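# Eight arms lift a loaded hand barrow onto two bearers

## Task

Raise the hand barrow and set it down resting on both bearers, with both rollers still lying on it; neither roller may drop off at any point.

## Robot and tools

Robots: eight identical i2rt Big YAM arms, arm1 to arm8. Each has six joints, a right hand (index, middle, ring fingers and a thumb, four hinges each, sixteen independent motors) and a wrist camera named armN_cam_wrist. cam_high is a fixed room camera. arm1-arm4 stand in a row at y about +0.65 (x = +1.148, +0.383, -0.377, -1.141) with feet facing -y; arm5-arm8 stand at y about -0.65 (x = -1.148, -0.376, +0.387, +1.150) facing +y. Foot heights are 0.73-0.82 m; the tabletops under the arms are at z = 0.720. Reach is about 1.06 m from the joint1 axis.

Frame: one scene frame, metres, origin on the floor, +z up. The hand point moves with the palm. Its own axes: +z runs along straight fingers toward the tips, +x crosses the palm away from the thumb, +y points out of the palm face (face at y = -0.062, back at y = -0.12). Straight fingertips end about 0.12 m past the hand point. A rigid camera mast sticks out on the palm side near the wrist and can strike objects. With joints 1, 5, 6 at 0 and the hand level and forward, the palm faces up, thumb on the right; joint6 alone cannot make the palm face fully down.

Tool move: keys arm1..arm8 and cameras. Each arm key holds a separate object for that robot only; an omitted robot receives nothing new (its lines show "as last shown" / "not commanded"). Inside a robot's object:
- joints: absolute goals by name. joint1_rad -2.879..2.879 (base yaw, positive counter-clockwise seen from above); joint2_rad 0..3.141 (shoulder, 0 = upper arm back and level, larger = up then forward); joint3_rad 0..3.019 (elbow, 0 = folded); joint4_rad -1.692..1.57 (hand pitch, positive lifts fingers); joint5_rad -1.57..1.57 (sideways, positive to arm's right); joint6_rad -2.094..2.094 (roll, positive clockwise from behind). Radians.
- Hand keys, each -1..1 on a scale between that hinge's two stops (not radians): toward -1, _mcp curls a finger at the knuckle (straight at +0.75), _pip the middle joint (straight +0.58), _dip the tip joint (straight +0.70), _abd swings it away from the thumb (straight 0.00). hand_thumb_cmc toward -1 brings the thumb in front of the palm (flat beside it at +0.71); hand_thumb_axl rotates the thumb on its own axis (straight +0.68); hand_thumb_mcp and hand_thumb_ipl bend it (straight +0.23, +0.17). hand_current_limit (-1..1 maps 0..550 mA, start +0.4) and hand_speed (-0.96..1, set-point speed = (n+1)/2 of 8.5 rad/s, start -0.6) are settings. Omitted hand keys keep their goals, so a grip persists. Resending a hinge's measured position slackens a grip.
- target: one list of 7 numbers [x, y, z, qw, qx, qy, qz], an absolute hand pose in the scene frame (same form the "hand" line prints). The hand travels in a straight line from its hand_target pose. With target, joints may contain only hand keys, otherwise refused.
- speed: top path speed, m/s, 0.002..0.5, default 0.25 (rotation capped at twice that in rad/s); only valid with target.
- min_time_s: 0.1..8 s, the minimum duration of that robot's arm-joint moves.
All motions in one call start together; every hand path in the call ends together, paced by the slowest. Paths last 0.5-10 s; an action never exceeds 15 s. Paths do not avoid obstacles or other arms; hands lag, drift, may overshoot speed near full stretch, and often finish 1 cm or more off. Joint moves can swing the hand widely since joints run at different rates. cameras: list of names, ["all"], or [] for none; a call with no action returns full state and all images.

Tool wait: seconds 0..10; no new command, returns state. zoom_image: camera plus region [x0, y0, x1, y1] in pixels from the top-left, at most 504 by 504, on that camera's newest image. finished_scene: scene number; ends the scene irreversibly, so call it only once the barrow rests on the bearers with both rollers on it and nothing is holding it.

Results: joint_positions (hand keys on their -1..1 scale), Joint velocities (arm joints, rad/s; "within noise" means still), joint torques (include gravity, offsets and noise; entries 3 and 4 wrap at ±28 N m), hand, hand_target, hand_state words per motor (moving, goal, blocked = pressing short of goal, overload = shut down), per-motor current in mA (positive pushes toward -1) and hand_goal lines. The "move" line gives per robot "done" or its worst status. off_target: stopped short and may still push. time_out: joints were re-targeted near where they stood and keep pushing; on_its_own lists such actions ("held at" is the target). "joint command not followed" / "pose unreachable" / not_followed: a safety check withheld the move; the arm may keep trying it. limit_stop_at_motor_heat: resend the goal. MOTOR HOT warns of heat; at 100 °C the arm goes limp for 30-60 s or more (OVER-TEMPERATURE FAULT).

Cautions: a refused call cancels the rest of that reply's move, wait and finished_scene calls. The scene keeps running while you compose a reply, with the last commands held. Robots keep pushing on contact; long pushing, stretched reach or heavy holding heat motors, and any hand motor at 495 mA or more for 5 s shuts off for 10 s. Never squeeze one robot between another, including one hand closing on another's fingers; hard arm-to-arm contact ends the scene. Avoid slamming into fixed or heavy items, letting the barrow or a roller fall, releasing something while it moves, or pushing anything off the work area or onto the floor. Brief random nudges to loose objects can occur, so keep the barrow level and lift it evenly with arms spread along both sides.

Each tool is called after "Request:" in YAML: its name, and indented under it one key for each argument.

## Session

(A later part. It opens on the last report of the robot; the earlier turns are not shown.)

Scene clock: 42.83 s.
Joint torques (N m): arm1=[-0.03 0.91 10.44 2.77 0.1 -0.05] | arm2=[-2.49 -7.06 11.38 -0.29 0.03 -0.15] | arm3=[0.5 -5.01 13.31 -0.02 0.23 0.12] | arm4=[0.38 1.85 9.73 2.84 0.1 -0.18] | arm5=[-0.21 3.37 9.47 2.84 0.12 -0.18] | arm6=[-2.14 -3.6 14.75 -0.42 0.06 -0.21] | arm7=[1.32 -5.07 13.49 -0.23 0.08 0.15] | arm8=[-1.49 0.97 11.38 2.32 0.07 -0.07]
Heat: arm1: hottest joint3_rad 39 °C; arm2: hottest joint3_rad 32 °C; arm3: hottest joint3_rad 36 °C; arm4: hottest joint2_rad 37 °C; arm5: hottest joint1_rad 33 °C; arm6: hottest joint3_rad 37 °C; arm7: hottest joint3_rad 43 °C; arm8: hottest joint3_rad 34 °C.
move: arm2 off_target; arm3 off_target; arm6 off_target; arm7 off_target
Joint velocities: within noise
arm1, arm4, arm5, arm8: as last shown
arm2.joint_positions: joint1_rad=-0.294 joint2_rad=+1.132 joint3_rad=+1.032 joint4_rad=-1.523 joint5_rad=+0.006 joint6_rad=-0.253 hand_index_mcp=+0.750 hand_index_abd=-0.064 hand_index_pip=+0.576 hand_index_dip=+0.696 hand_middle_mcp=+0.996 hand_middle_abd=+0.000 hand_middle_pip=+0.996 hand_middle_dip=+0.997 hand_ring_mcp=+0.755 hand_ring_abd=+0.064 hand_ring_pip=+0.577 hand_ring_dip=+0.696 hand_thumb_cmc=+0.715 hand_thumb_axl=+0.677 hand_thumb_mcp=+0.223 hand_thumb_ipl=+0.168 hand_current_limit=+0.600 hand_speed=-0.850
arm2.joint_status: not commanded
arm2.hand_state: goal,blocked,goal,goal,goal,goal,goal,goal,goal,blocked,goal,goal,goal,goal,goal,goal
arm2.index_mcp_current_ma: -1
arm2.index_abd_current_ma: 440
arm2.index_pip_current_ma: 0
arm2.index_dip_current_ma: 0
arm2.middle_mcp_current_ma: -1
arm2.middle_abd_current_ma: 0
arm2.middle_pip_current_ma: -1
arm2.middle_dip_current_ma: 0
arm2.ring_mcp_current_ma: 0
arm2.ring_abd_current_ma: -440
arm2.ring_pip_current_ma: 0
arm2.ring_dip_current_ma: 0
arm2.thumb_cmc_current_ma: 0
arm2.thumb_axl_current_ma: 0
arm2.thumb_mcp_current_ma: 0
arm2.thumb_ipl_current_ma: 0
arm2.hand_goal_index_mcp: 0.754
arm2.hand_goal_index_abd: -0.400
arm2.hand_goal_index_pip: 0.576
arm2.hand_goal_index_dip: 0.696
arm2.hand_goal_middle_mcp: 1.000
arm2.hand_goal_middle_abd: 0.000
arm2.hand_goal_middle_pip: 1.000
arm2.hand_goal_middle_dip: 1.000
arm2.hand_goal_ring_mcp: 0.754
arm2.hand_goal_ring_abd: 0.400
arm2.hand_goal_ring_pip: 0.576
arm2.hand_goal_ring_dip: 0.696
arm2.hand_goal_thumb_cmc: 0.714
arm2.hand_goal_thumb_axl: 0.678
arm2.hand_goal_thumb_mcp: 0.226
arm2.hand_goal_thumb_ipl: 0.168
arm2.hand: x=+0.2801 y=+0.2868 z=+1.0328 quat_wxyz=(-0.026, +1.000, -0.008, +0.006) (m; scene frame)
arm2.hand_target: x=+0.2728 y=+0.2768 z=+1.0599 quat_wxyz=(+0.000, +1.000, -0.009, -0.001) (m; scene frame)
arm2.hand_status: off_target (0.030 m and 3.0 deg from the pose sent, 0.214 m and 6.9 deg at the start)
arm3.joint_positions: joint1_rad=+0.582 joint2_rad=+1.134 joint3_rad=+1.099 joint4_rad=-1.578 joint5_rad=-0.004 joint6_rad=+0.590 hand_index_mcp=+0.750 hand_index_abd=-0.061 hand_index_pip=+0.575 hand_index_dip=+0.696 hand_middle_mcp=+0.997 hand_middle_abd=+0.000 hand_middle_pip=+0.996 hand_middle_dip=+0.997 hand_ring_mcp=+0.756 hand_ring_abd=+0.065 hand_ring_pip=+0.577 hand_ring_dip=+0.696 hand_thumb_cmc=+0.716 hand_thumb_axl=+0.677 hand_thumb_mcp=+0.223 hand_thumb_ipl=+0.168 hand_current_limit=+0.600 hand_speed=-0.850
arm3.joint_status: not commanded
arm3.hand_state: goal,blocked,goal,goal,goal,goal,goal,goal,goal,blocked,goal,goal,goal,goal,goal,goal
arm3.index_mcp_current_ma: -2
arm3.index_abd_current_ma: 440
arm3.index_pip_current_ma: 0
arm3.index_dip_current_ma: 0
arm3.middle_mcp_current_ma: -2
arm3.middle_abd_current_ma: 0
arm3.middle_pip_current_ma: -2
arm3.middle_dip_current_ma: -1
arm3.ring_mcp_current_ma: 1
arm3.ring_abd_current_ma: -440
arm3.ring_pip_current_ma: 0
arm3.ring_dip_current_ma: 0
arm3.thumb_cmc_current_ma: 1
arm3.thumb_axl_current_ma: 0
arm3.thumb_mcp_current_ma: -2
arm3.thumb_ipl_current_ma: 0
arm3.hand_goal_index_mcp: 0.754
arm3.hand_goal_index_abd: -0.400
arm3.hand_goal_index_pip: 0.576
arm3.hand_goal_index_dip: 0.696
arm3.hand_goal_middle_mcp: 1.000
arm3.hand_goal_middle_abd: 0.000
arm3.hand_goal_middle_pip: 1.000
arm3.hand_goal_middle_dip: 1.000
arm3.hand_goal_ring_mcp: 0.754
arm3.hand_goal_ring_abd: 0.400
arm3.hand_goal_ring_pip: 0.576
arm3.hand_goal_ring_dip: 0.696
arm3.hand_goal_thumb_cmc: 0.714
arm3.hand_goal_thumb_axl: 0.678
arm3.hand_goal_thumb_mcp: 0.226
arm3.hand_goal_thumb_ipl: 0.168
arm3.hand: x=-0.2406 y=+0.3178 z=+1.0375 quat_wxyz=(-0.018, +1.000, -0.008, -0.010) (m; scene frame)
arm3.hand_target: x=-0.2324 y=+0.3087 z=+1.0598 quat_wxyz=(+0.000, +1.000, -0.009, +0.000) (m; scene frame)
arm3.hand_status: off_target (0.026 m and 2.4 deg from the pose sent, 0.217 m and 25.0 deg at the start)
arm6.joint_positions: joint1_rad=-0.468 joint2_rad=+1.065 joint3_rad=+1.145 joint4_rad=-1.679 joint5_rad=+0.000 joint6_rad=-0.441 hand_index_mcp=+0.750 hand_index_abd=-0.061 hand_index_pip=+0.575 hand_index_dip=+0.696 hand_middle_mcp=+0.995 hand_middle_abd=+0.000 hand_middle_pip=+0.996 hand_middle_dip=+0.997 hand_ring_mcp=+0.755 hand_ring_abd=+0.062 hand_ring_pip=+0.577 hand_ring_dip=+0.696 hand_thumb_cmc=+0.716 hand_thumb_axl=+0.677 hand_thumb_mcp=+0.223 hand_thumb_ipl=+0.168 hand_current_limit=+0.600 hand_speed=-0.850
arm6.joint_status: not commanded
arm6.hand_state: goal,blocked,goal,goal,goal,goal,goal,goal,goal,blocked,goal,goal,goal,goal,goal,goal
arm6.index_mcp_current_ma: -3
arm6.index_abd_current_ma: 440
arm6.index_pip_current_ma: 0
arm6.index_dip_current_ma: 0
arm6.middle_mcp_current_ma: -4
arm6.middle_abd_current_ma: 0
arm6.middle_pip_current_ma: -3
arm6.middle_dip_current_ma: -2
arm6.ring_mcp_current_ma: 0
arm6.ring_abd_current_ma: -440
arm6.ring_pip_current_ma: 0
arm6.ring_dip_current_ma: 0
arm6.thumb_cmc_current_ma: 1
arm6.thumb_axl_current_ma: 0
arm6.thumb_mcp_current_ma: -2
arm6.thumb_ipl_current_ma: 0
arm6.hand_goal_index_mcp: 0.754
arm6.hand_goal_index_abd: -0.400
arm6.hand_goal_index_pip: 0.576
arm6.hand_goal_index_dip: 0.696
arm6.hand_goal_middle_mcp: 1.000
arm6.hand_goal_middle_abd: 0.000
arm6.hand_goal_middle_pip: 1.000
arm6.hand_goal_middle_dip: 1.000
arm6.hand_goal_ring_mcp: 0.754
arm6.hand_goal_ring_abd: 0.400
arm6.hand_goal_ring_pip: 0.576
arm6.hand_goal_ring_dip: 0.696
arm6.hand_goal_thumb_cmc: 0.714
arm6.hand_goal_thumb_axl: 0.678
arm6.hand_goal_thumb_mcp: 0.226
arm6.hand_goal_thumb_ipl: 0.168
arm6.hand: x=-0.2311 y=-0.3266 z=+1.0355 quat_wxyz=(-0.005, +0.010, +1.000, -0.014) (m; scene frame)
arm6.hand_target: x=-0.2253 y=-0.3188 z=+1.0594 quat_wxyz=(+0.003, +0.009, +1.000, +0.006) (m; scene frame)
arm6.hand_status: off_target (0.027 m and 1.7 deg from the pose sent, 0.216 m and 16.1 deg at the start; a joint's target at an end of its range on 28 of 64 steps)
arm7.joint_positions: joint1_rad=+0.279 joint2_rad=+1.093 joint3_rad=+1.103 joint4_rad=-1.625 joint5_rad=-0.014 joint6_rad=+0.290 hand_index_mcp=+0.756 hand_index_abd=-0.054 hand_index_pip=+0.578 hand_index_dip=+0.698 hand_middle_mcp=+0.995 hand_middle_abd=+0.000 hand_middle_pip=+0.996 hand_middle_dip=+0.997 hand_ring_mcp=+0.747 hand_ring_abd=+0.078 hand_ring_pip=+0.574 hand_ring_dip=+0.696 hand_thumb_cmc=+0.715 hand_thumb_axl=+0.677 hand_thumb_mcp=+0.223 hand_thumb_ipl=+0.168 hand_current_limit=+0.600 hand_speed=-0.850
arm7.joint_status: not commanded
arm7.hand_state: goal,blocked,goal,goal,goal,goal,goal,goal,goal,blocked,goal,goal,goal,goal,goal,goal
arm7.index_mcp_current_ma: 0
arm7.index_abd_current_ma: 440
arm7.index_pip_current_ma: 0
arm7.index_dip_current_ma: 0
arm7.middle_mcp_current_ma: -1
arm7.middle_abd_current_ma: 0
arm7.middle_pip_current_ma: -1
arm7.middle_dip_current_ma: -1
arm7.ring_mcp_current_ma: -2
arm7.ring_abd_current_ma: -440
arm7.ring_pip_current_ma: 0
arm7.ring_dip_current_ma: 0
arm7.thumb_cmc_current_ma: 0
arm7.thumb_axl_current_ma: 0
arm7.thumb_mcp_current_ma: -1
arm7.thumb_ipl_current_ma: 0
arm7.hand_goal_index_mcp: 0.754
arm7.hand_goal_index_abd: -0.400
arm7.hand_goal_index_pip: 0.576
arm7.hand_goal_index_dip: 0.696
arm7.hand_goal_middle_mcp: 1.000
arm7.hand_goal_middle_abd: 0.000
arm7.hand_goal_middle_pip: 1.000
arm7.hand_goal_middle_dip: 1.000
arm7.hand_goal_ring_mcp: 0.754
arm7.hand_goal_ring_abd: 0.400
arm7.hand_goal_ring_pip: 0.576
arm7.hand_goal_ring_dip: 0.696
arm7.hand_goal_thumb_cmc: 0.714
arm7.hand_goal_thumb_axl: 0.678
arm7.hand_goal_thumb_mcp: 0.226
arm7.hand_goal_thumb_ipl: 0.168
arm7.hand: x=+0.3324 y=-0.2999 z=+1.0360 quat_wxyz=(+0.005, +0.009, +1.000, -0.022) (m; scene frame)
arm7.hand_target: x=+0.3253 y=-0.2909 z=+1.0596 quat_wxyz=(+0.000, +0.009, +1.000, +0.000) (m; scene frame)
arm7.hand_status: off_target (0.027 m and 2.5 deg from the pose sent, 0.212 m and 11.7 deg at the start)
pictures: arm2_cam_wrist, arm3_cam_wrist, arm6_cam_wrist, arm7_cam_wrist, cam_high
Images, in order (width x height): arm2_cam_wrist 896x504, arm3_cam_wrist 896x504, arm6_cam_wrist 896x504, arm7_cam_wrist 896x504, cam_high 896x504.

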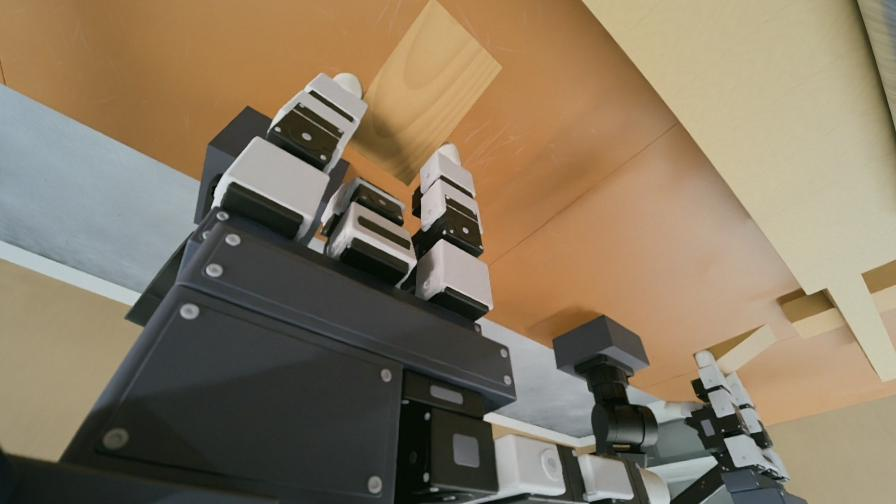

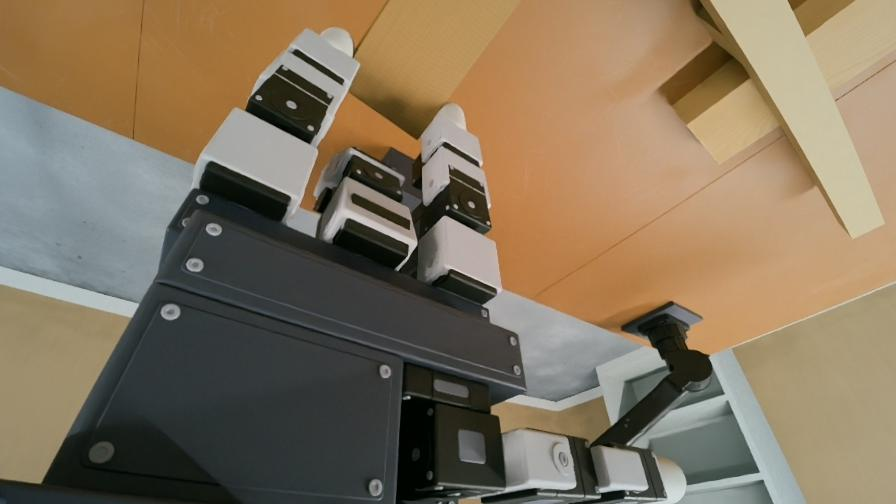

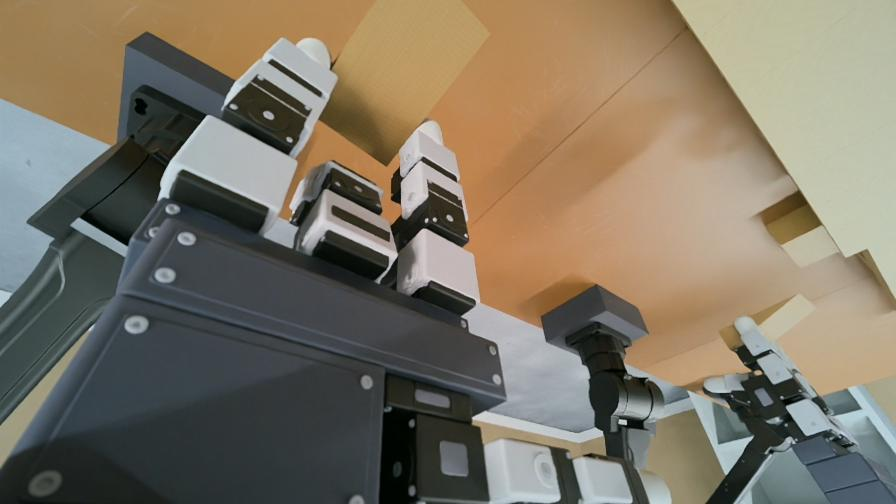

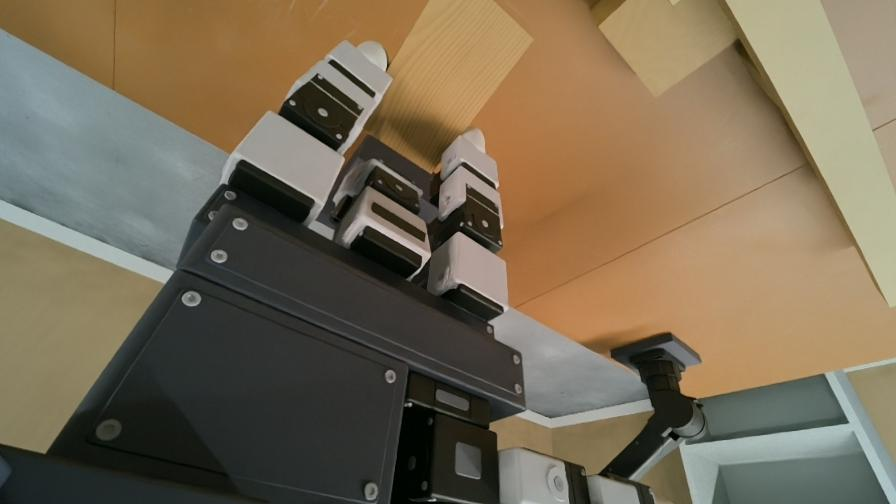

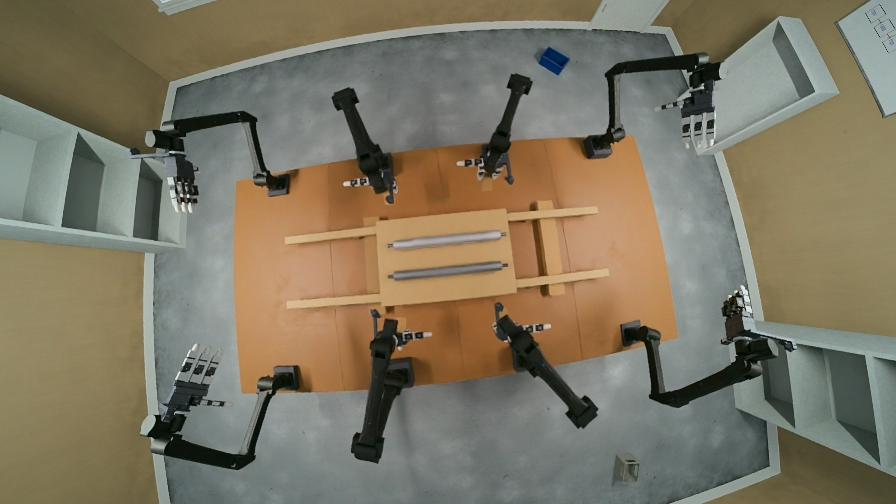

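Request:
move:
  arm7: {"target": [0.266, -0.180, 1.05, 0, 0.0087, 1, 0], "speed": 0.15}
  arm6: {"target": [-0.192, -0.172, 1.045, 0, 0.0087, 1, 0], "speed": 0.15}
  arm2: {"target": [0.221, 0.110, 1.05, 0, 1, -0.0087, 0], "speed": 0.15}
  arm3: {"target": [-0.238, 0.118, 1.045, 0, 1, -0.0087, 0], "speed": 0.15}
  cameras: ["arm2_cam_wrist", "arm3_cam_wrist", "arm6_cam_wrist", "arm7_cam_wrist", "cam_high"]

Scene clock: 46.07 s.
Joint torques (N m): arm1=[-0.26 0.73 10.47 2.73 0.1 -0.05] | arm2=[-2.61 -11.93 11.45 -0.1 0.01 -0.13] | arm3=[-0.97 -13.22 13.3 0.32 0.1 -0.04] | arm4=[0.56 1.61 9.7 2.84 0.08 -0.17] | arm5=[-0.21 3.37 9.47 2.81 0.13 -0.17] | arm6=[-0.97 -8.47 14.94 0.03 0.11 -0.06] | arm7=[1.2 -9 13.5 0.28 0.09 0.11] | arm8=[-1.55 0.97 11.38 2.32 0.07 -0.07]
Heat: arm1: hottest joint3_rad 40 °C; arm2: hottest joint3_rad 33 °C; arm3: hottest joint3_rad 37 °C; arm4: hottest joint2_rad 37 °C; arm5: hottest joint1_rad 33 °C; arm6: hottest joint3_rad 38 °C; arm7: hottest joint3_rad 43 °C; arm8: hottest joint3_rad 35 °C.
move: arm2 off_target; arm3 off_target; arm6 off_target; arm7 off_target
Joint velocities: within noise
arm1, arm4, arm5, arm8: as last shown
arm2.joint_positions: joint1_rad=-0.301 joint2_rad=+1.566 joint3_rad=+1.445 joint4_rad=-1.483 joint5_rad=+0.006 joint6_rad=-0.260 hand_index_mcp=+0.750 hand_index_abd=-0.064 hand_index_pip=+0.576 hand_index_dip=+0.696 hand_middle_mcp=+0.996 hand_middle_abd=+0.000 hand_middle_pip=+0.996 hand_middle_dip=+0.997 hand_ring_mcp=+0.755 hand_ring_abd=+0.064 hand_ring_pip=+0.577 hand_ring_dip=+0.696 hand_thumb_cmc=+0.715 hand_thumb_axl=+0.677 hand_thumb_mcp=+0.223 hand_thumb_ipl=+0.168 hand_current_limit=+0.600 hand_speed=-0.850
arm2.joint_status: not commanded
arm2.hand_state: goal,blocked,goal,goal,goal,goal,goal,goal,goal,blocked,goal,goal,goal,goal,goal,goal
arm2.index_mcp_current_ma: -1
arm2.index_abd_current_ma: 440
arm2.index_pip_current_ma: 0
arm2.index_dip_current_ma: 0
arm2.middle_mcp_current_ma: -1
arm2.middle_abd_current_ma: 0
arm2.middle_pip_current_ma: -1
arm2.middle_dip_current_ma: 0
arm2.ring_mcp_current_ma: 0
arm2.ring_abd_current_ma: -440
arm2.ring_pip_current_ma: 0
arm2.ring_dip_current_ma: 0
arm2.thumb_cmc_current_ma: 0
arm2.thumb_axl_current_ma: 0
arm2.thumb_mcp_current_ma: 0
arm2.thumb_ipl_current_ma: 0
arm2.hand_goal_index_mcp: 0.754
arm2.hand_goal_index_abd: -0.400
arm2.hand_goal_index_pip: 0.576
arm2.hand_goal_index_dip: 0.696
arm2.hand_goal_middle_mcp: 1.000
arm2.hand_goal_middle_abd: 0.000
arm2.hand_goal_middle_pip: 1.000
arm2.hand_goal_middle_dip: 1.000
arm2.hand_goal_ring_mcp: 0.754
arm2.hand_goal_ring_abd: 0.400
arm2.hand_goal_ring_pip: 0.576
arm2.hand_goal_ring_dip: 0.696
arm2.hand_goal_thumb_cmc: 0.714
arm2.hand_goal_thumb_axl: 0.678
arm2.hand_goal_thumb_mcp: 0.226
arm2.hand_goal_thumb_ipl: 0.168
arm2.hand: x=+0.2318 y=+0.1244 z=+1.0335 quat_wxyz=(-0.017, +1.000, -0.008, +0.004) (m; scene frame)
arm2.hand_target: x=+0.2212 y=+0.1111 z=+1.0500 quat_wxyz=(+0.000, +1.000, -0.009, +0.000) (m; scene frame)
arm2.hand_status: off_target (0.024 m and 1.9 deg from the pose sent, 0.187 m and 3.1 deg at the start)
arm3.joint_positions: joint1_rad=+0.363 joint2_rad=+1.577 joint3_rad=+1.486 joint4_rad=-1.533 joint5_rad=+0.002 joint6_rad=+0.377 hand_index_mcp=+0.750 hand_index_abd=-0.061 hand_index_pip=+0.575 hand_index_dip=+0.696 hand_middle_mcp=+0.997 hand_middle_abd=+0.000 hand_middle_pip=+0.996 hand_middle_dip=+0.997 hand_ring_mcp=+0.756 hand_ring_abd=+0.065 hand_ring_pip=+0.577 hand_ring_dip=+0.696 hand_thumb_cmc=+0.716 hand_thumb_axl=+0.677 hand_thumb_mcp=+0.223 hand_thumb_ipl=+0.168 hand_current_limit=+0.600 hand_speed=-0.850
arm3.joint_status: not commanded
arm3.hand_state: goal,blocked,goal,goal,goal,goal,goal,goal,goal,blocked,goal,goal,goal,goal,goal,goal
arm3.index_mcp_current_ma: -2
arm3.index_abd_current_ma: 440
arm3.index_pip_current_ma: 0
arm3.index_dip_current_ma: 0
arm3.middle_mcp_current_ma: -2
arm3.middle_abd_current_ma: 0
arm3.middle_pip_current_ma: -2
arm3.middle_dip_current_ma: -1
arm3.ring_mcp_current_ma: 1
arm3.ring_abd_current_ma: -440
arm3.ring_pip_current_ma: 0
arm3.ring_dip_current_ma: 0
arm3.thumb_cmc_current_ma: 1
arm3.thumb_axl_current_ma: 0
arm3.thumb_mcp_current_ma: -2
arm3.thumb_ipl_current_ma: 0
arm3.hand_goal_index_mcp: 0.754
arm3.hand_goal_index_abd: -0.400
arm3.hand_goal_index_pip: 0.576
arm3.hand_goal_index_dip: 0.696
arm3.hand_goal_middle_mcp: 1.000
arm3.hand_goal_middle_abd: 0.000
arm3.hand_goal_middle_pip: 1.000
arm3.hand_goal_middle_dip: 1.000
arm3.hand_goal_ring_mcp: 0.754
arm3.hand_goal_ring_abd: 0.400
arm3.hand_goal_ring_pip: 0.576
arm3.hand_goal_ring_dip: 0.696
arm3.hand_goal_thumb_cmc: 0.714
arm3.hand_goal_thumb_axl: 0.678
arm3.hand_goal_thumb_mcp: 0.226
arm3.hand_goal_thumb_ipl: 0.168
arm3.hand: x=-0.2421 y=+0.1343 z=+1.0216 quat_wxyz=(-0.024, +1.000, -0.011, -0.010) (m; scene frame)
arm3.hand_target: x=-0.2385 y=+0.1192 z=+1.0451 quat_wxyz=(+0.000, +1.000, -0.009, +0.000) (m; scene frame)
arm3.hand_status: off_target (0.029 m and 3.0 deg from the pose sent, 0.200 m and 2.4 deg at the start)
arm6.joint_positions: joint1_rad=-0.398 joint2_rad=+1.447 joint3_rad=+1.444 joint4_rad=-1.621 joint5_rad=-0.001 joint6_rad=-0.375 hand_index_mcp=+0.750 hand_index_abd=-0.061 hand_index_pip=+0.575 hand_index_dip=+0.696 hand_middle_mcp=+0.995 hand_middle_abd=+0.000 hand_middle_pip=+0.996 hand_middle_dip=+0.997 hand_ring_mcp=+0.755 hand_ring_abd=+0.062 hand_ring_pip=+0.577 hand_ring_dip=+0.696 hand_thumb_cmc=+0.716 hand_thumb_axl=+0.677 hand_thumb_mcp=+0.223 hand_thumb_ipl=+0.168 hand_current_limit=+0.600 hand_speed=-0.850
arm6.joint_status: not commanded
arm6.hand_state: goal,blocked,goal,goal,goal,goal,goal,goal,goal,blocked,goal,goal,goal,goal,goal,goal
arm6.index_mcp_current_ma: -3
arm6.index_abd_current_ma: 440
arm6.index_pip_current_ma: 0
arm6.index_dip_current_ma: 0
arm6.middle_mcp_current_ma: -4
arm6.middle_abd_current_ma: 0
arm6.middle_pip_current_ma: -3
arm6.middle_dip_current_ma: -2
arm6.ring_mcp_current_ma: 0
arm6.ring_abd_current_ma: -440
arm6.ring_pip_current_ma: 0
arm6.ring_dip_current_ma: 0
arm6.thumb_cmc_current_ma: 1
arm6.thumb_axl_current_ma: 0
arm6.thumb_mcp_current_ma: -2
arm6.thumb_ipl_current_ma: 0
arm6.hand_goal_index_mcp: 0.754
arm6.hand_goal_index_abd: -0.400
arm6.hand_goal_index_pip: 0.576
arm6.hand_goal_index_dip: 0.696
arm6.hand_goal_middle_mcp: 1.000
arm6.hand_goal_middle_abd: 0.000
arm6.hand_goal_middle_pip: 1.000
arm6.hand_goal_middle_dip: 1.000
arm6.hand_goal_ring_mcp: 0.754
arm6.hand_goal_ring_abd: 0.400
arm6.hand_goal_ring_pip: 0.576
arm6.hand_goal_ring_dip: 0.696
arm6.hand_goal_thumb_cmc: 0.714
arm6.hand_goal_thumb_axl: 0.678
arm6.hand_goal_thumb_mcp: 0.226
arm6.hand_goal_thumb_ipl: 0.168
arm6.hand: x=-0.1959 y=-0.1894 z=+1.0215 quat_wxyz=(-0.010, +0.007, +1.000, -0.025) (m; scene frame)
arm6.hand_target: x=-0.1926 y=-0.1733 z=+1.0450 quat_wxyz=(+0.000, +0.009, +1.000, +0.000) (m; scene frame)
arm6.hand_status: off_target (0.029 m and 3.1 deg from the pose sent, 0.160 m and 1.7 deg at the start)
arm7.joint_positions: joint1_rad=+0.343 joint2_rad=+1.401 joint3_rad=+1.355 joint4_rad=-1.569 joint5_rad=-0.014 joint6_rad=+0.353 hand_index_mcp=+0.756 hand_index_abd=-0.054 hand_index_pip=+0.578 hand_index_dip=+0.698 hand_middle_mcp=+0.995 hand_middle_abd=+0.000 hand_middle_pip=+0.996 hand_middle_dip=+0.997 hand_ring_mcp=+0.747 hand_ring_abd=+0.078 hand_ring_pip=+0.574 hand_ring_dip=+0.696 hand_thumb_cmc=+0.715 hand_thumb_axl=+0.677 hand_thumb_mcp=+0.223 hand_thumb_ipl=+0.168 hand_current_limit=+0.600 hand_speed=-0.850
arm7.joint_status: not commanded
arm7.hand_state: goal,blocked,goal,goal,goal,goal,goal,goal,goal,blocked,goal,goal,goal,goal,goal,goal
arm7.index_mcp_current_ma: 0
arm7.index_abd_current_ma: 440
arm7.index_pip_current_ma: 0
arm7.index_dip_current_ma: 0
arm7.middle_mcp_current_ma: -1
arm7.middle_abd_current_ma: 0
arm7.middle_pip_current_ma: -1
arm7.middle_dip_current_ma: -1
arm7.ring_mcp_current_ma: -2
arm7.ring_abd_current_ma: -440
arm7.ring_pip_current_ma: 0
arm7.ring_dip_current_ma: 0
arm7.thumb_cmc_current_ma: 0
arm7.thumb_axl_current_ma: 0
arm7.thumb_mcp_current_ma: -1
arm7.thumb_ipl_current_ma: 0
arm7.hand_goal_index_mcp: 0.754
arm7.hand_goal_index_abd: -0.400
arm7.hand_goal_index_pip: 0.576
arm7.hand_goal_index_dip: 0.696
arm7.hand_goal_middle_mcp: 1.000
arm7.hand_goal_middle_abd: 0.000
arm7.hand_goal_middle_pip: 1.000
arm7.hand_goal_middle_dip: 1.000
arm7.hand_goal_ring_mcp: 0.754
arm7.hand_goal_ring_abd: 0.400
arm7.hand_goal_ring_pip: 0.576
arm7.hand_goal_ring_dip: 0.696
arm7.hand_goal_thumb_cmc: 0.714
arm7.hand_goal_thumb_axl: 0.678
arm7.hand_goal_thumb_mcp: 0.226
arm7.hand_goal_thumb_ipl: 0.168
arm7.hand: x=+0.2772 y=-0.1955 z=+1.0313 quat_wxyz=(+0.006, +0.009, +1.000, -0.022) (m; scene frame)
arm7.hand_target: x=+0.2661 y=-0.1811 z=+1.0500 quat_wxyz=(-0.001, +0.009, +1.000, +0.000) (m; scene frame)
arm7.hand_status: off_target (0.027 m and 2.6 deg from the pose sent, 0.138 m and 2.5 deg at the start)
pictures: arm2_cam_wrist, arm3_cam_wrist, arm6_cam_wrist, arm7_cam_wrist, cam_high
Images, in order (width x height): arm2_cam_wrist 896x504, arm3_cam_wrist 896x504, arm6_cam_wrist 896x504, arm7_cam_wrist 896x504, cam_high 896x504.

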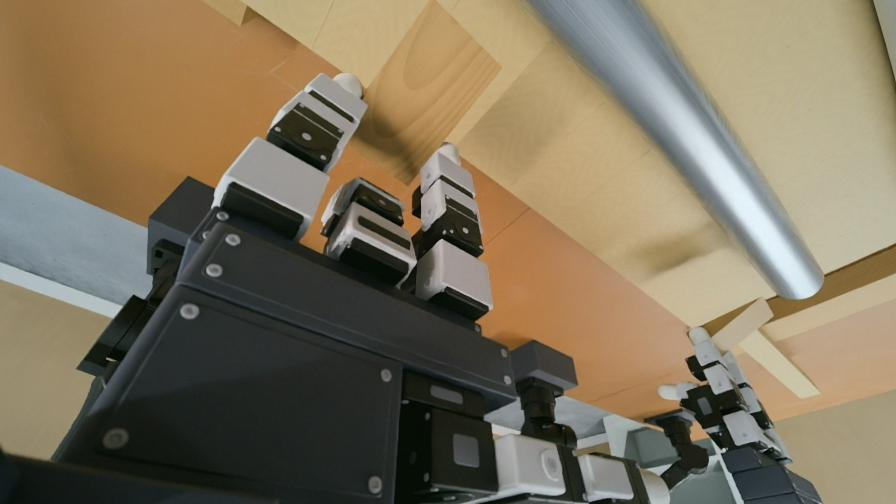

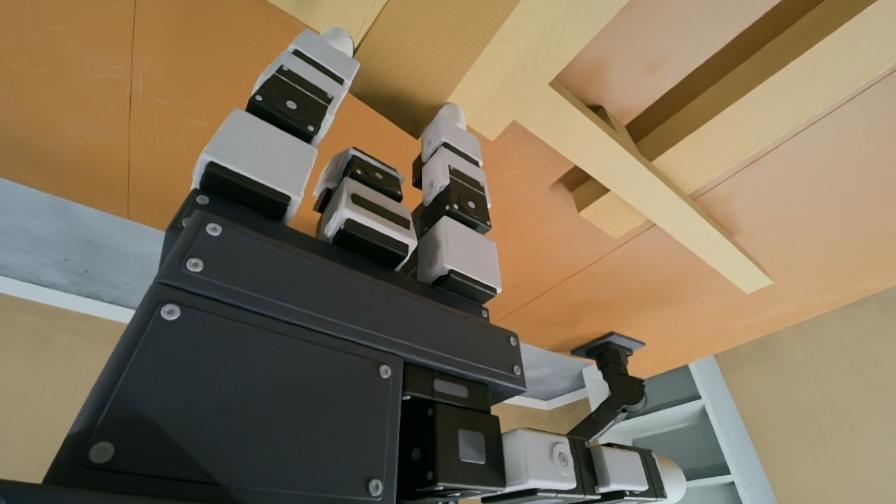

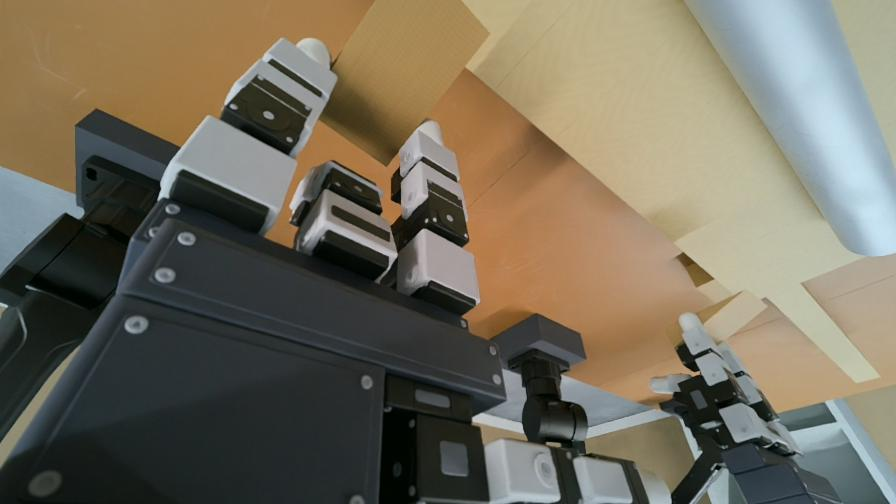

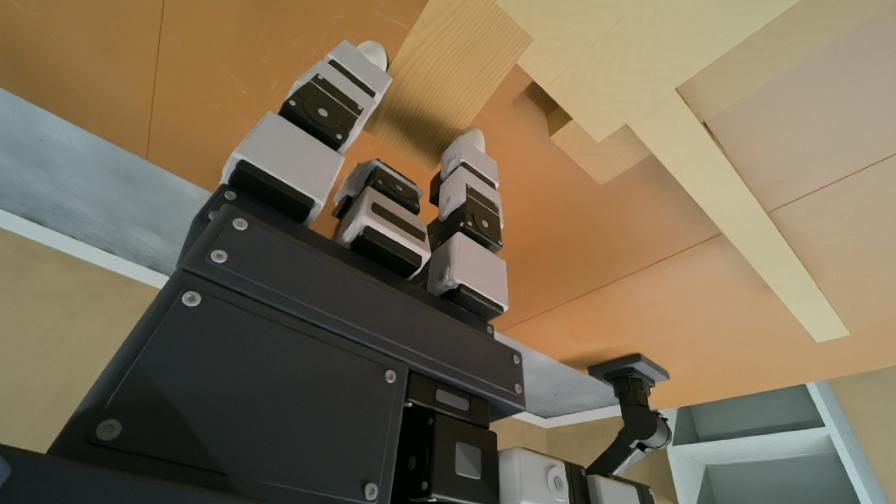

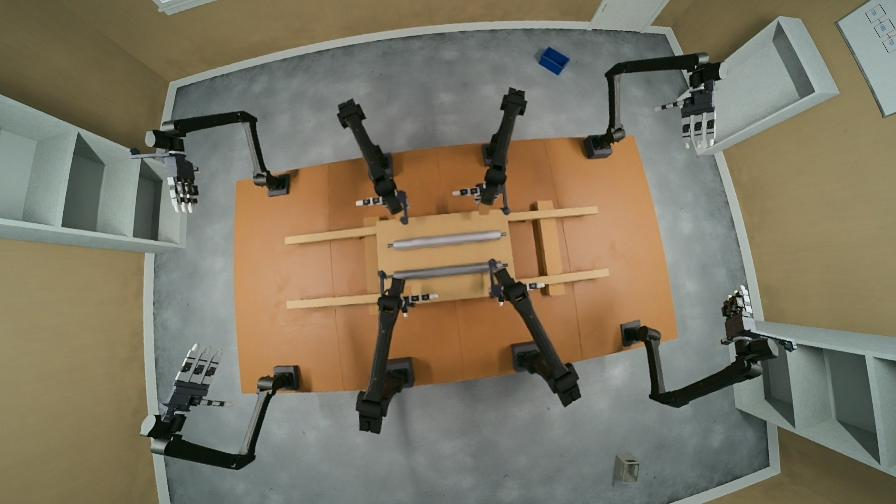

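Request:
zoom_image:
  camera: "arm2_cam_wrist"
  region: [392, 0, 896, 320]

Request:
zoom_image:
  camera: "arm6_cam_wrist"
  region: [392, 0, 896, 320]

Request:
zoom_image:
  camera: "cam_high"
  region: [340, 170, 560, 320]

Scaled by 1.000.

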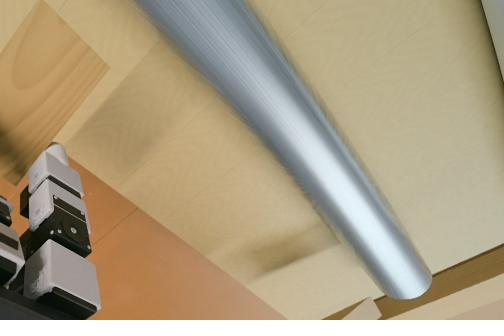

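Scaled by 1.000.

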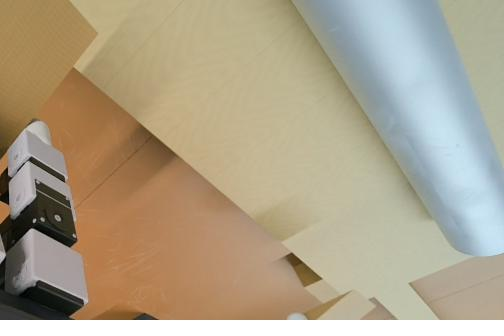

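Scaled by 2.291.

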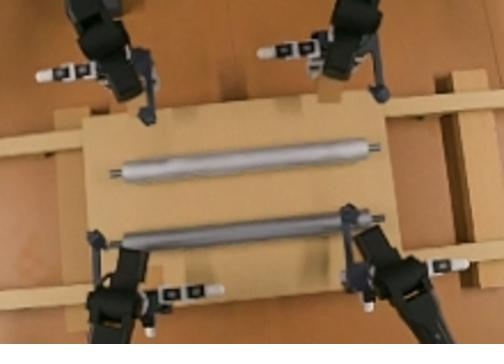

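Request:
move:
  arm7: {"target": [0.266, -0.143, 0.99, 0, 0.0087, 1, 0], "speed": 0.12}
  arm6: {"target": [-0.192, -0.133, 0.99, 0, 0.0087, 1, 0], "speed": 0.12}
  arm2: {"target": [0.221, 0.072, 0.99, 0, 1, -0.0087, 0], "speed": 0.12}
  arm3: {"target": [-0.238, 0.075, 0.99, 0, 1, -0.0087, 0], "speed": 0.12}
  cameras: ["arm2_cam_wrist", "arm3_cam_wrist", "arm6_cam_wrist", "arm7_cam_wrist", "cam_high"]

Scene clock: 53.10 s.
Joint torques (N m): arm1=[-0.09 1.03 10.41 2.7 0.09 -0.07] | arm2=[-0.73 -13.92 10.51 0.32 -0.01 0.03] | arm3=[-1.44 -15.74 12.98 0.72 0.08 -0.03] | arm4=[0.67 1.79 9.76 2.81 0.09 -0.18] | arm5=[-0.26 3.43 9.48 2.84 0.13 -0.17] | arm6=[-0.97 -10.17 12.1 0.31 0.12 -0.05] | arm7=[-1.03 -10.7 9.88 0.57 0.1 -0.12] | arm8=[-1.49 0.97 11.4 2.32 0.06 -0.07]
Heat: arm1: hottest joint3_rad 40 °C; arm2: hottest joint3_rad 34 °C; arm3: hottest joint3_rad 40 °C; arm4: hottest joint3_rad 38 °C; arm5: hottest joint1_rad 33 °C; arm6: hottest joint3_rad 40 °C; arm7: hottest joint3_rad 44 °C; arm8: hottest joint3_rad 35 °C.
move: arm2 off_target; arm3 off_target; arm6 off_target; arm7 done
Joint velocities: within noise
arm1, arm4, arm5, arm8: as last shown
arm2.joint_positions: joint1_rad=-0.301 joint2_rad=+1.688 joint3_rad=+1.445 joint4_rad=-1.368 joint5_rad=+0.005 joint6_rad=-0.260 hand_index_mcp=+0.750 hand_index_abd=-0.064 hand_index_pip=+0.576 hand_index_dip=+0.696 hand_middle_mcp=+0.996 hand_middle_abd=+0.000 hand_middle_pip=+0.996 hand_middle_dip=+0.997 hand_ring_mcp=+0.755 hand_ring_abd=+0.064 hand_ring_pip=+0.577 hand_ring_dip=+0.696 hand_thumb_cmc=+0.715 hand_thumb_axl=+0.677 hand_thumb_mcp=+0.223 hand_thumb_ipl=+0.168 hand_current_limit=+0.600 hand_speed=-0.850
arm2.joint_status: not commanded
arm2.hand_state: goal,blocked,goal,goal,goal,goal,goal,goal,goal,blocked,goal,goal,goal,goal,goal,goal
arm2.index_mcp_current_ma: -1
arm2.index_abd_current_ma: 440
arm2.index_pip_current_ma: 0
arm2.index_dip_current_ma: 0
arm2.middle_mcp_current_ma: -1
arm2.middle_abd_current_ma: 0
arm2.middle_pip_current_ma: -1
arm2.middle_dip_current_ma: 0
arm2.ring_mcp_current_ma: 0
arm2.ring_abd_current_ma: -440
arm2.ring_pip_current_ma: 0
arm2.ring_dip_current_ma: 0
arm2.thumb_cmc_current_ma: 0
arm2.thumb_axl_current_ma: 0
arm2.thumb_mcp_current_ma: 0
arm2.thumb_ipl_current_ma: 0
arm2.hand_goal_index_mcp: 0.754
arm2.hand_goal_index_abd: -0.400
arm2.hand_goal_index_pip: 0.576
arm2.hand_goal_index_dip: 0.696
arm2.hand_goal_middle_mcp: 1.000
arm2.hand_goal_middle_abd: 0.000
arm2.hand_goal_middle_pip: 1.000
arm2.hand_goal_middle_dip: 1.000
arm2.hand_goal_ring_mcp: 0.754
arm2.hand_goal_ring_abd: 0.400
arm2.hand_goal_ring_pip: 0.576
arm2.hand_goal_ring_dip: 0.696
arm2.hand_goal_thumb_cmc: 0.714
arm2.hand_goal_thumb_axl: 0.678
arm2.hand_goal_thumb_mcp: 0.226
arm2.hand_goal_thumb_ipl: 0.168
arm2.hand: x=+0.2224 y=+0.0902 z=+0.9760 quat_wxyz=(-0.020, +1.000, -0.008, +0.005) (m; scene frame)
arm2.hand_target: x=+0.2212 y=+0.0729 z=+0.9903 quat_wxyz=(+0.000, +1.000, -0.009, +0.000) (m; scene frame)
arm2.hand_status: off_target (0.023 m and 2.4 deg from the pose sent, 0.069 m and 1.9 deg at the start)
arm3.joint_positions: joint1_rad=+0.337 joint2_rad=+1.700 joint3_rad=+1.493 joint4_rad=-1.429 joint5_rad=+0.002 joint6_rad=+0.349 hand_index_mcp=+0.748 hand_index_abd=-0.062 hand_index_pip=+0.574 hand_index_dip=+0.696 hand_middle_mcp=+0.996 hand_middle_abd=+0.000 hand_middle_pip=+0.996 hand_middle_dip=+0.997 hand_ring_mcp=+0.761 hand_ring_abd=+0.066 hand_ring_pip=+0.581 hand_ring_dip=+0.697 hand_thumb_cmc=+0.716 hand_thumb_axl=+0.677 hand_thumb_mcp=+0.223 hand_thumb_ipl=+0.168 hand_current_limit=+0.600 hand_speed=-0.850
arm3.joint_status: not commanded
arm3.hand_state: goal,blocked,goal,goal,goal,goal,goal,goal,goal,blocked,goal,goal,goal,goal,goal,goal
arm3.index_mcp_current_ma: -4
arm3.index_abd_current_ma: 440
arm3.index_pip_current_ma: -1
arm3.index_dip_current_ma: 0
arm3.middle_mcp_current_ma: -2
arm3.middle_abd_current_ma: 0
arm3.middle_pip_current_ma: -2
arm3.middle_dip_current_ma: -1
arm3.ring_mcp_current_ma: 6
arm3.ring_abd_current_ma: -440
arm3.ring_pip_current_ma: 3
arm3.ring_dip_current_ma: 0
arm3.thumb_cmc_current_ma: 1
arm3.thumb_axl_current_ma: 0
arm3.thumb_mcp_current_ma: -2
arm3.thumb_ipl_current_ma: 0
arm3.hand_goal_index_mcp: 0.754
arm3.hand_goal_index_abd: -0.400
arm3.hand_goal_index_pip: 0.576
arm3.hand_goal_index_dip: 0.696
arm3.hand_goal_middle_mcp: 1.000
arm3.hand_goal_middle_abd: 0.000
arm3.hand_goal_middle_pip: 1.000
arm3.hand_goal_middle_dip: 1.000
arm3.hand_goal_ring_mcp: 0.754
arm3.hand_goal_ring_abd: 0.400
arm3.hand_goal_ring_pip: 0.576
arm3.hand_goal_ring_dip: 0.696
arm3.hand_goal_thumb_cmc: 0.714
arm3.hand_goal_thumb_axl: 0.678
arm3.hand_goal_thumb_mcp: 0.226
arm3.hand_goal_thumb_ipl: 0.168
arm3.hand: x=-0.2418 y=+0.0961 z=+0.9654 quat_wxyz=(-0.031, +0.999, -0.010, -0.012) (m; scene frame)
arm3.hand_target: x=-0.2385 y=+0.0765 z=+0.9906 quat_wxyz=(+0.000, +1.000, -0.009, +0.000) (m; scene frame)
arm3.hand_status: off_target (0.033 m and 3.8 deg from the pose sent, 0.067 m and 3.0 deg at the start)
arm6.joint_positions: joint1_rad=-0.366 joint2_rad=+1.551 joint3_rad=+1.444 joint4_rad=-1.495 joint5_rad=-0.001 joint6_rad=-0.344 hand_index_mcp=+0.750 hand_index_abd=-0.061 hand_index_pip=+0.575 hand_index_dip=+0.696 hand_middle_mcp=+0.995 hand_middle_abd=+0.000 hand_middle_pip=+0.996 hand_middle_dip=+0.997 hand_ring_mcp=+0.755 hand_ring_abd=+0.062 hand_ring_pip=+0.577 hand_ring_dip=+0.696 hand_thumb_cmc=+0.716 hand_thumb_axl=+0.677 hand_thumb_mcp=+0.223 hand_thumb_ipl=+0.168 hand_current_limit=+0.600 hand_speed=-0.850
arm6.joint_status: not commanded
arm6.hand_state: goal,blocked,goal,goal,goal,goal,goal,goal,goal,blocked,goal,goal,goal,goal,goal,goal
arm6.index_mcp_current_ma: -3
arm6.index_abd_current_ma: 440
arm6.index_pip_current_ma: 0
arm6.index_dip_current_ma: 0
arm6.middle_mcp_current_ma: -4
arm6.middle_abd_current_ma: 0
arm6.middle_pip_current_ma: -3
arm6.middle_dip_current_ma: -2
arm6.ring_mcp_current_ma: 0
arm6.ring_abd_current_ma: -440
arm6.ring_pip_current_ma: 0
arm6.ring_dip_current_ma: 0
arm6.thumb_cmc_current_ma: 1
arm6.thumb_axl_current_ma: 0
arm6.thumb_mcp_current_ma: -2
arm6.thumb_ipl_current_ma: 0
arm6.hand_goal_index_mcp: 0.754
arm6.hand_goal_index_abd: -0.400
arm6.hand_goal_index_pip: 0.576
arm6.hand_goal_index_dip: 0.696
arm6.hand_goal_middle_mcp: 1.000
arm6.hand_goal_middle_abd: 0.000
arm6.hand_goal_middle_pip: 1.000
arm6.hand_goal_middle_dip: 1.000
arm6.hand_goal_ring_mcp: 0.754
arm6.hand_goal_ring_abd: 0.400
arm6.hand_goal_ring_pip: 0.576
arm6.hand_goal_ring_dip: 0.696
arm6.hand_goal_thumb_cmc: 0.714
arm6.hand_goal_thumb_axl: 0.678
arm6.hand_goal_thumb_mcp: 0.226
arm6.hand_goal_thumb_ipl: 0.168
arm6.hand: x=-0.1930 y=-0.1444 z=+0.9793 quat_wxyz=(-0.005, +0.007, +1.000, -0.016) (m; scene frame)
arm6.hand_target: x=-0.1922 y=-0.1334 z=+0.9901 quat_wxyz=(+0.000, +0.009, +1.000, +0.000) (m; scene frame)
arm6.hand_status: off_target (0.016 m and 1.9 deg from the pose sent, 0.065 m and 3.1 deg at the start)
arm7.joint_positions: joint1_rad=+0.343 joint2_rad=+1.509 joint3_rad=+1.355 joint4_rad=-1.425 joint5_rad=-0.013 joint6_rad=+0.353 hand_index_mcp=+0.756 hand_index_abd=-0.054 hand_index_pip=+0.578 hand_index_dip=+0.698 hand_middle_mcp=+0.995 hand_middle_abd=+0.000 hand_middle_pip=+0.996 hand_middle_dip=+0.997 hand_ring_mcp=+0.747 hand_ring_abd=+0.078 hand_ring_pip=+0.574 hand_ring_dip=+0.696 hand_thumb_cmc=+0.715 hand_thumb_axl=+0.677 hand_thumb_mcp=+0.223 hand_thumb_ipl=+0.168 hand_current_limit=+0.600 hand_speed=-0.850
arm7.joint_status: not commanded
arm7.hand_state: goal,blocked,goal,goal,goal,goal,goal,goal,goal,blocked,goal,goal,goal,goal,goal,goal
arm7.index_mcp_current_ma: 0
arm7.index_abd_current_ma: 440
arm7.index_pip_current_ma: 0
arm7.index_dip_current_ma: 0
arm7.middle_mcp_current_ma: -1
arm7.middle_abd_current_ma: 0
arm7.middle_pip_current_ma: -1
arm7.middle_dip_current_ma: -1
arm7.ring_mcp_current_ma: -2
arm7.ring_abd_current_ma: -440
arm7.ring_pip_current_ma: 0
arm7.ring_dip_current_ma: 0
arm7.thumb_cmc_current_ma: 0
arm7.thumb_axl_current_ma: 0
arm7.thumb_mcp_current_ma: -1
arm7.thumb_ipl_current_ma: 0
arm7.hand_goal_index_mcp: 0.754
arm7.hand_goal_index_abd: -0.400
arm7.hand_goal_index_pip: 0.576
arm7.hand_goal_index_dip: 0.696
arm7.hand_goal_middle_mcp: 1.000
arm7.hand_goal_middle_abd: 0.000
arm7.hand_goal_middle_pip: 1.000
arm7.hand_goal_middle_dip: 1.000
arm7.hand_goal_ring_mcp: 0.754
arm7.hand_goal_ring_abd: 0.400
arm7.hand_goal_ring_pip: 0.576
arm7.hand_goal_ring_dip: 0.696
arm7.hand_goal_thumb_cmc: 0.714
arm7.hand_goal_thumb_axl: 0.678
arm7.hand_goal_thumb_mcp: 0.226
arm7.hand_goal_thumb_ipl: 0.168
arm7.hand: x=+0.2625 y=-0.1514 z=+0.9899 quat_wxyz=(+0.001, +0.009, +1.000, -0.005) (m; scene frame)
arm7.hand_target: x=+0.2660 y=-0.1431 z=+0.9901 quat_wxyz=(+0.000, +0.009, +1.000, +0.000) (m; scene frame)
arm7.hand_status: done (0.009 m and 0.5 deg from the pose sent, 0.068 m and 2.6 deg at the start)
pictures: arm2_cam_wrist, arm3_cam_wrist, arm6_cam_wrist, arm7_cam_wrist, cam_high
Images, in order (width x height): arm2_cam_wrist 896x504, arm3_cam_wrist 896x504, arm6_cam_wrist 896x504, arm7_cam_wrist 896x504, cam_high 896x504.

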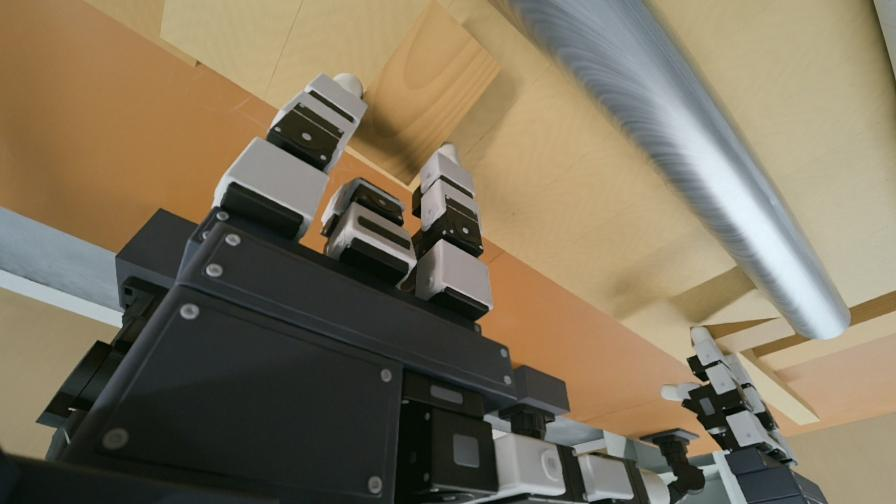

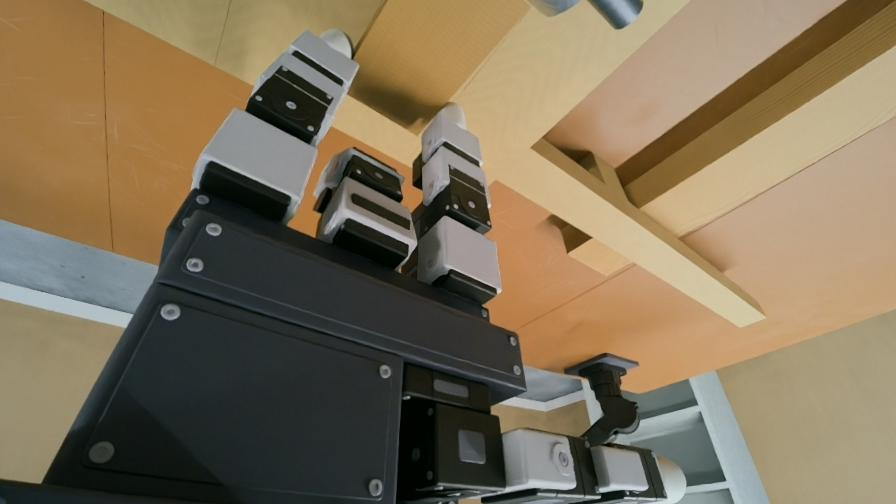

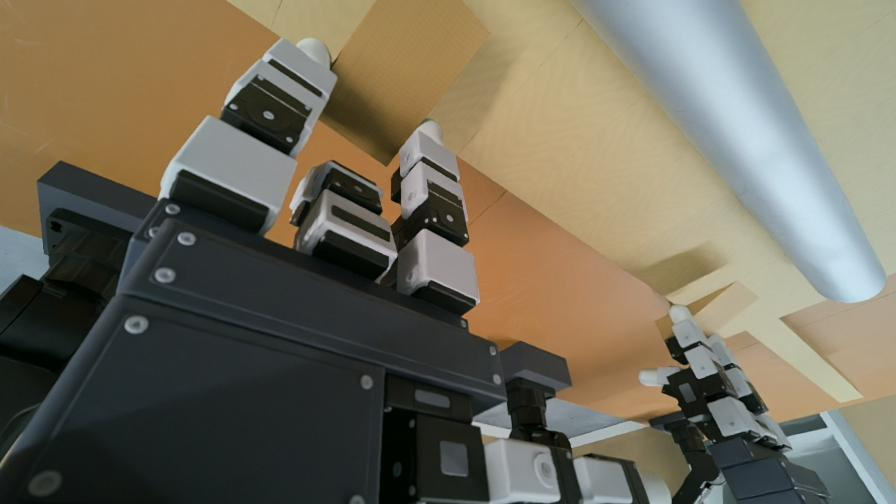

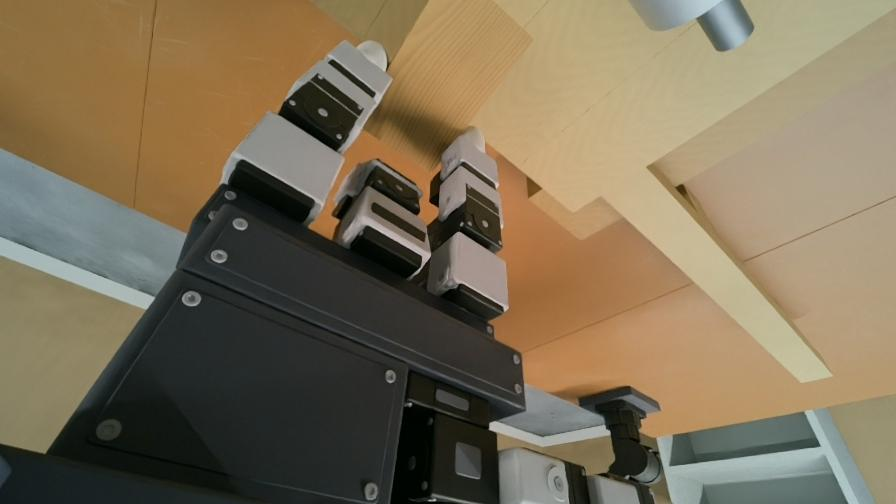

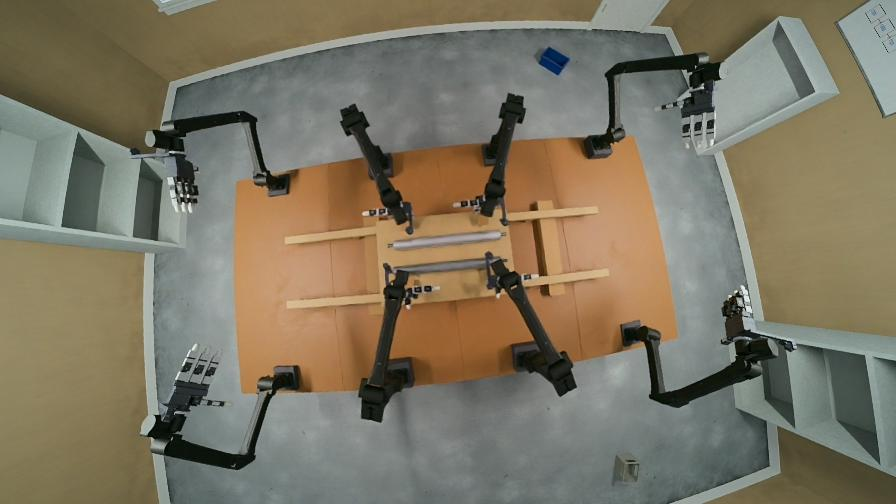

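Request:
zoom_image:
  camera: "arm6_cam_wrist"
  region: [392, 0, 896, 320]

Request:
zoom_image:
  camera: "arm2_cam_wrist"
  region: [392, 0, 896, 320]

Request:
zoom_image:
  camera: "arm7_cam_wrist"
  region: [392, 0, 896, 320]

Request:
zoom_image:
  camera: "arm3_cam_wrist"
  region: [392, 0, 896, 320]

Scaled by 1.000.

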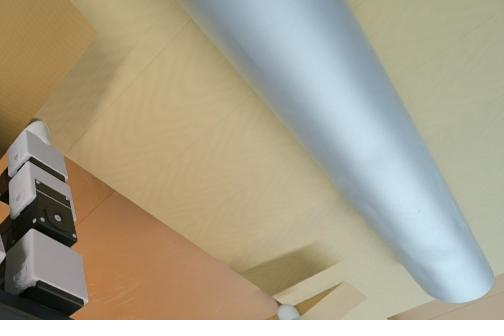

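Scaled by 1.000.

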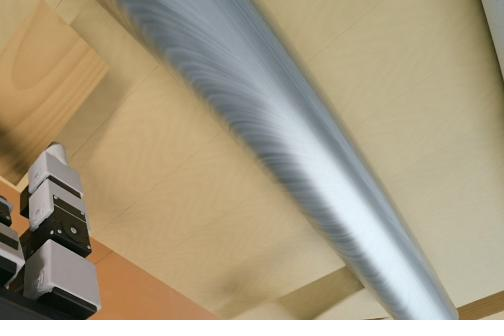

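Scaled by 1.000.

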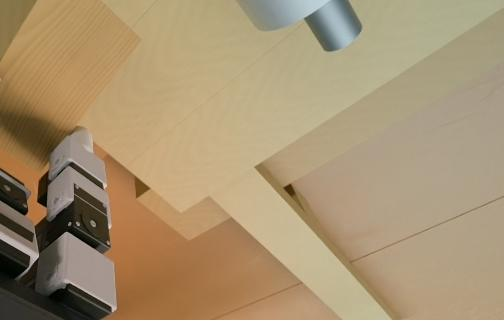

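Scaled by 1.000.

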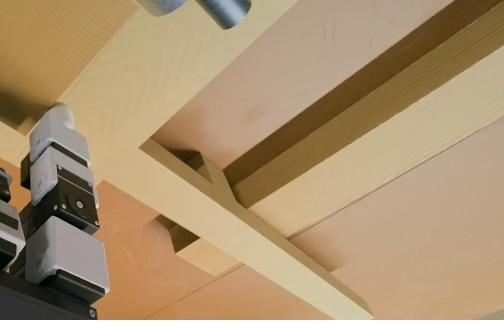

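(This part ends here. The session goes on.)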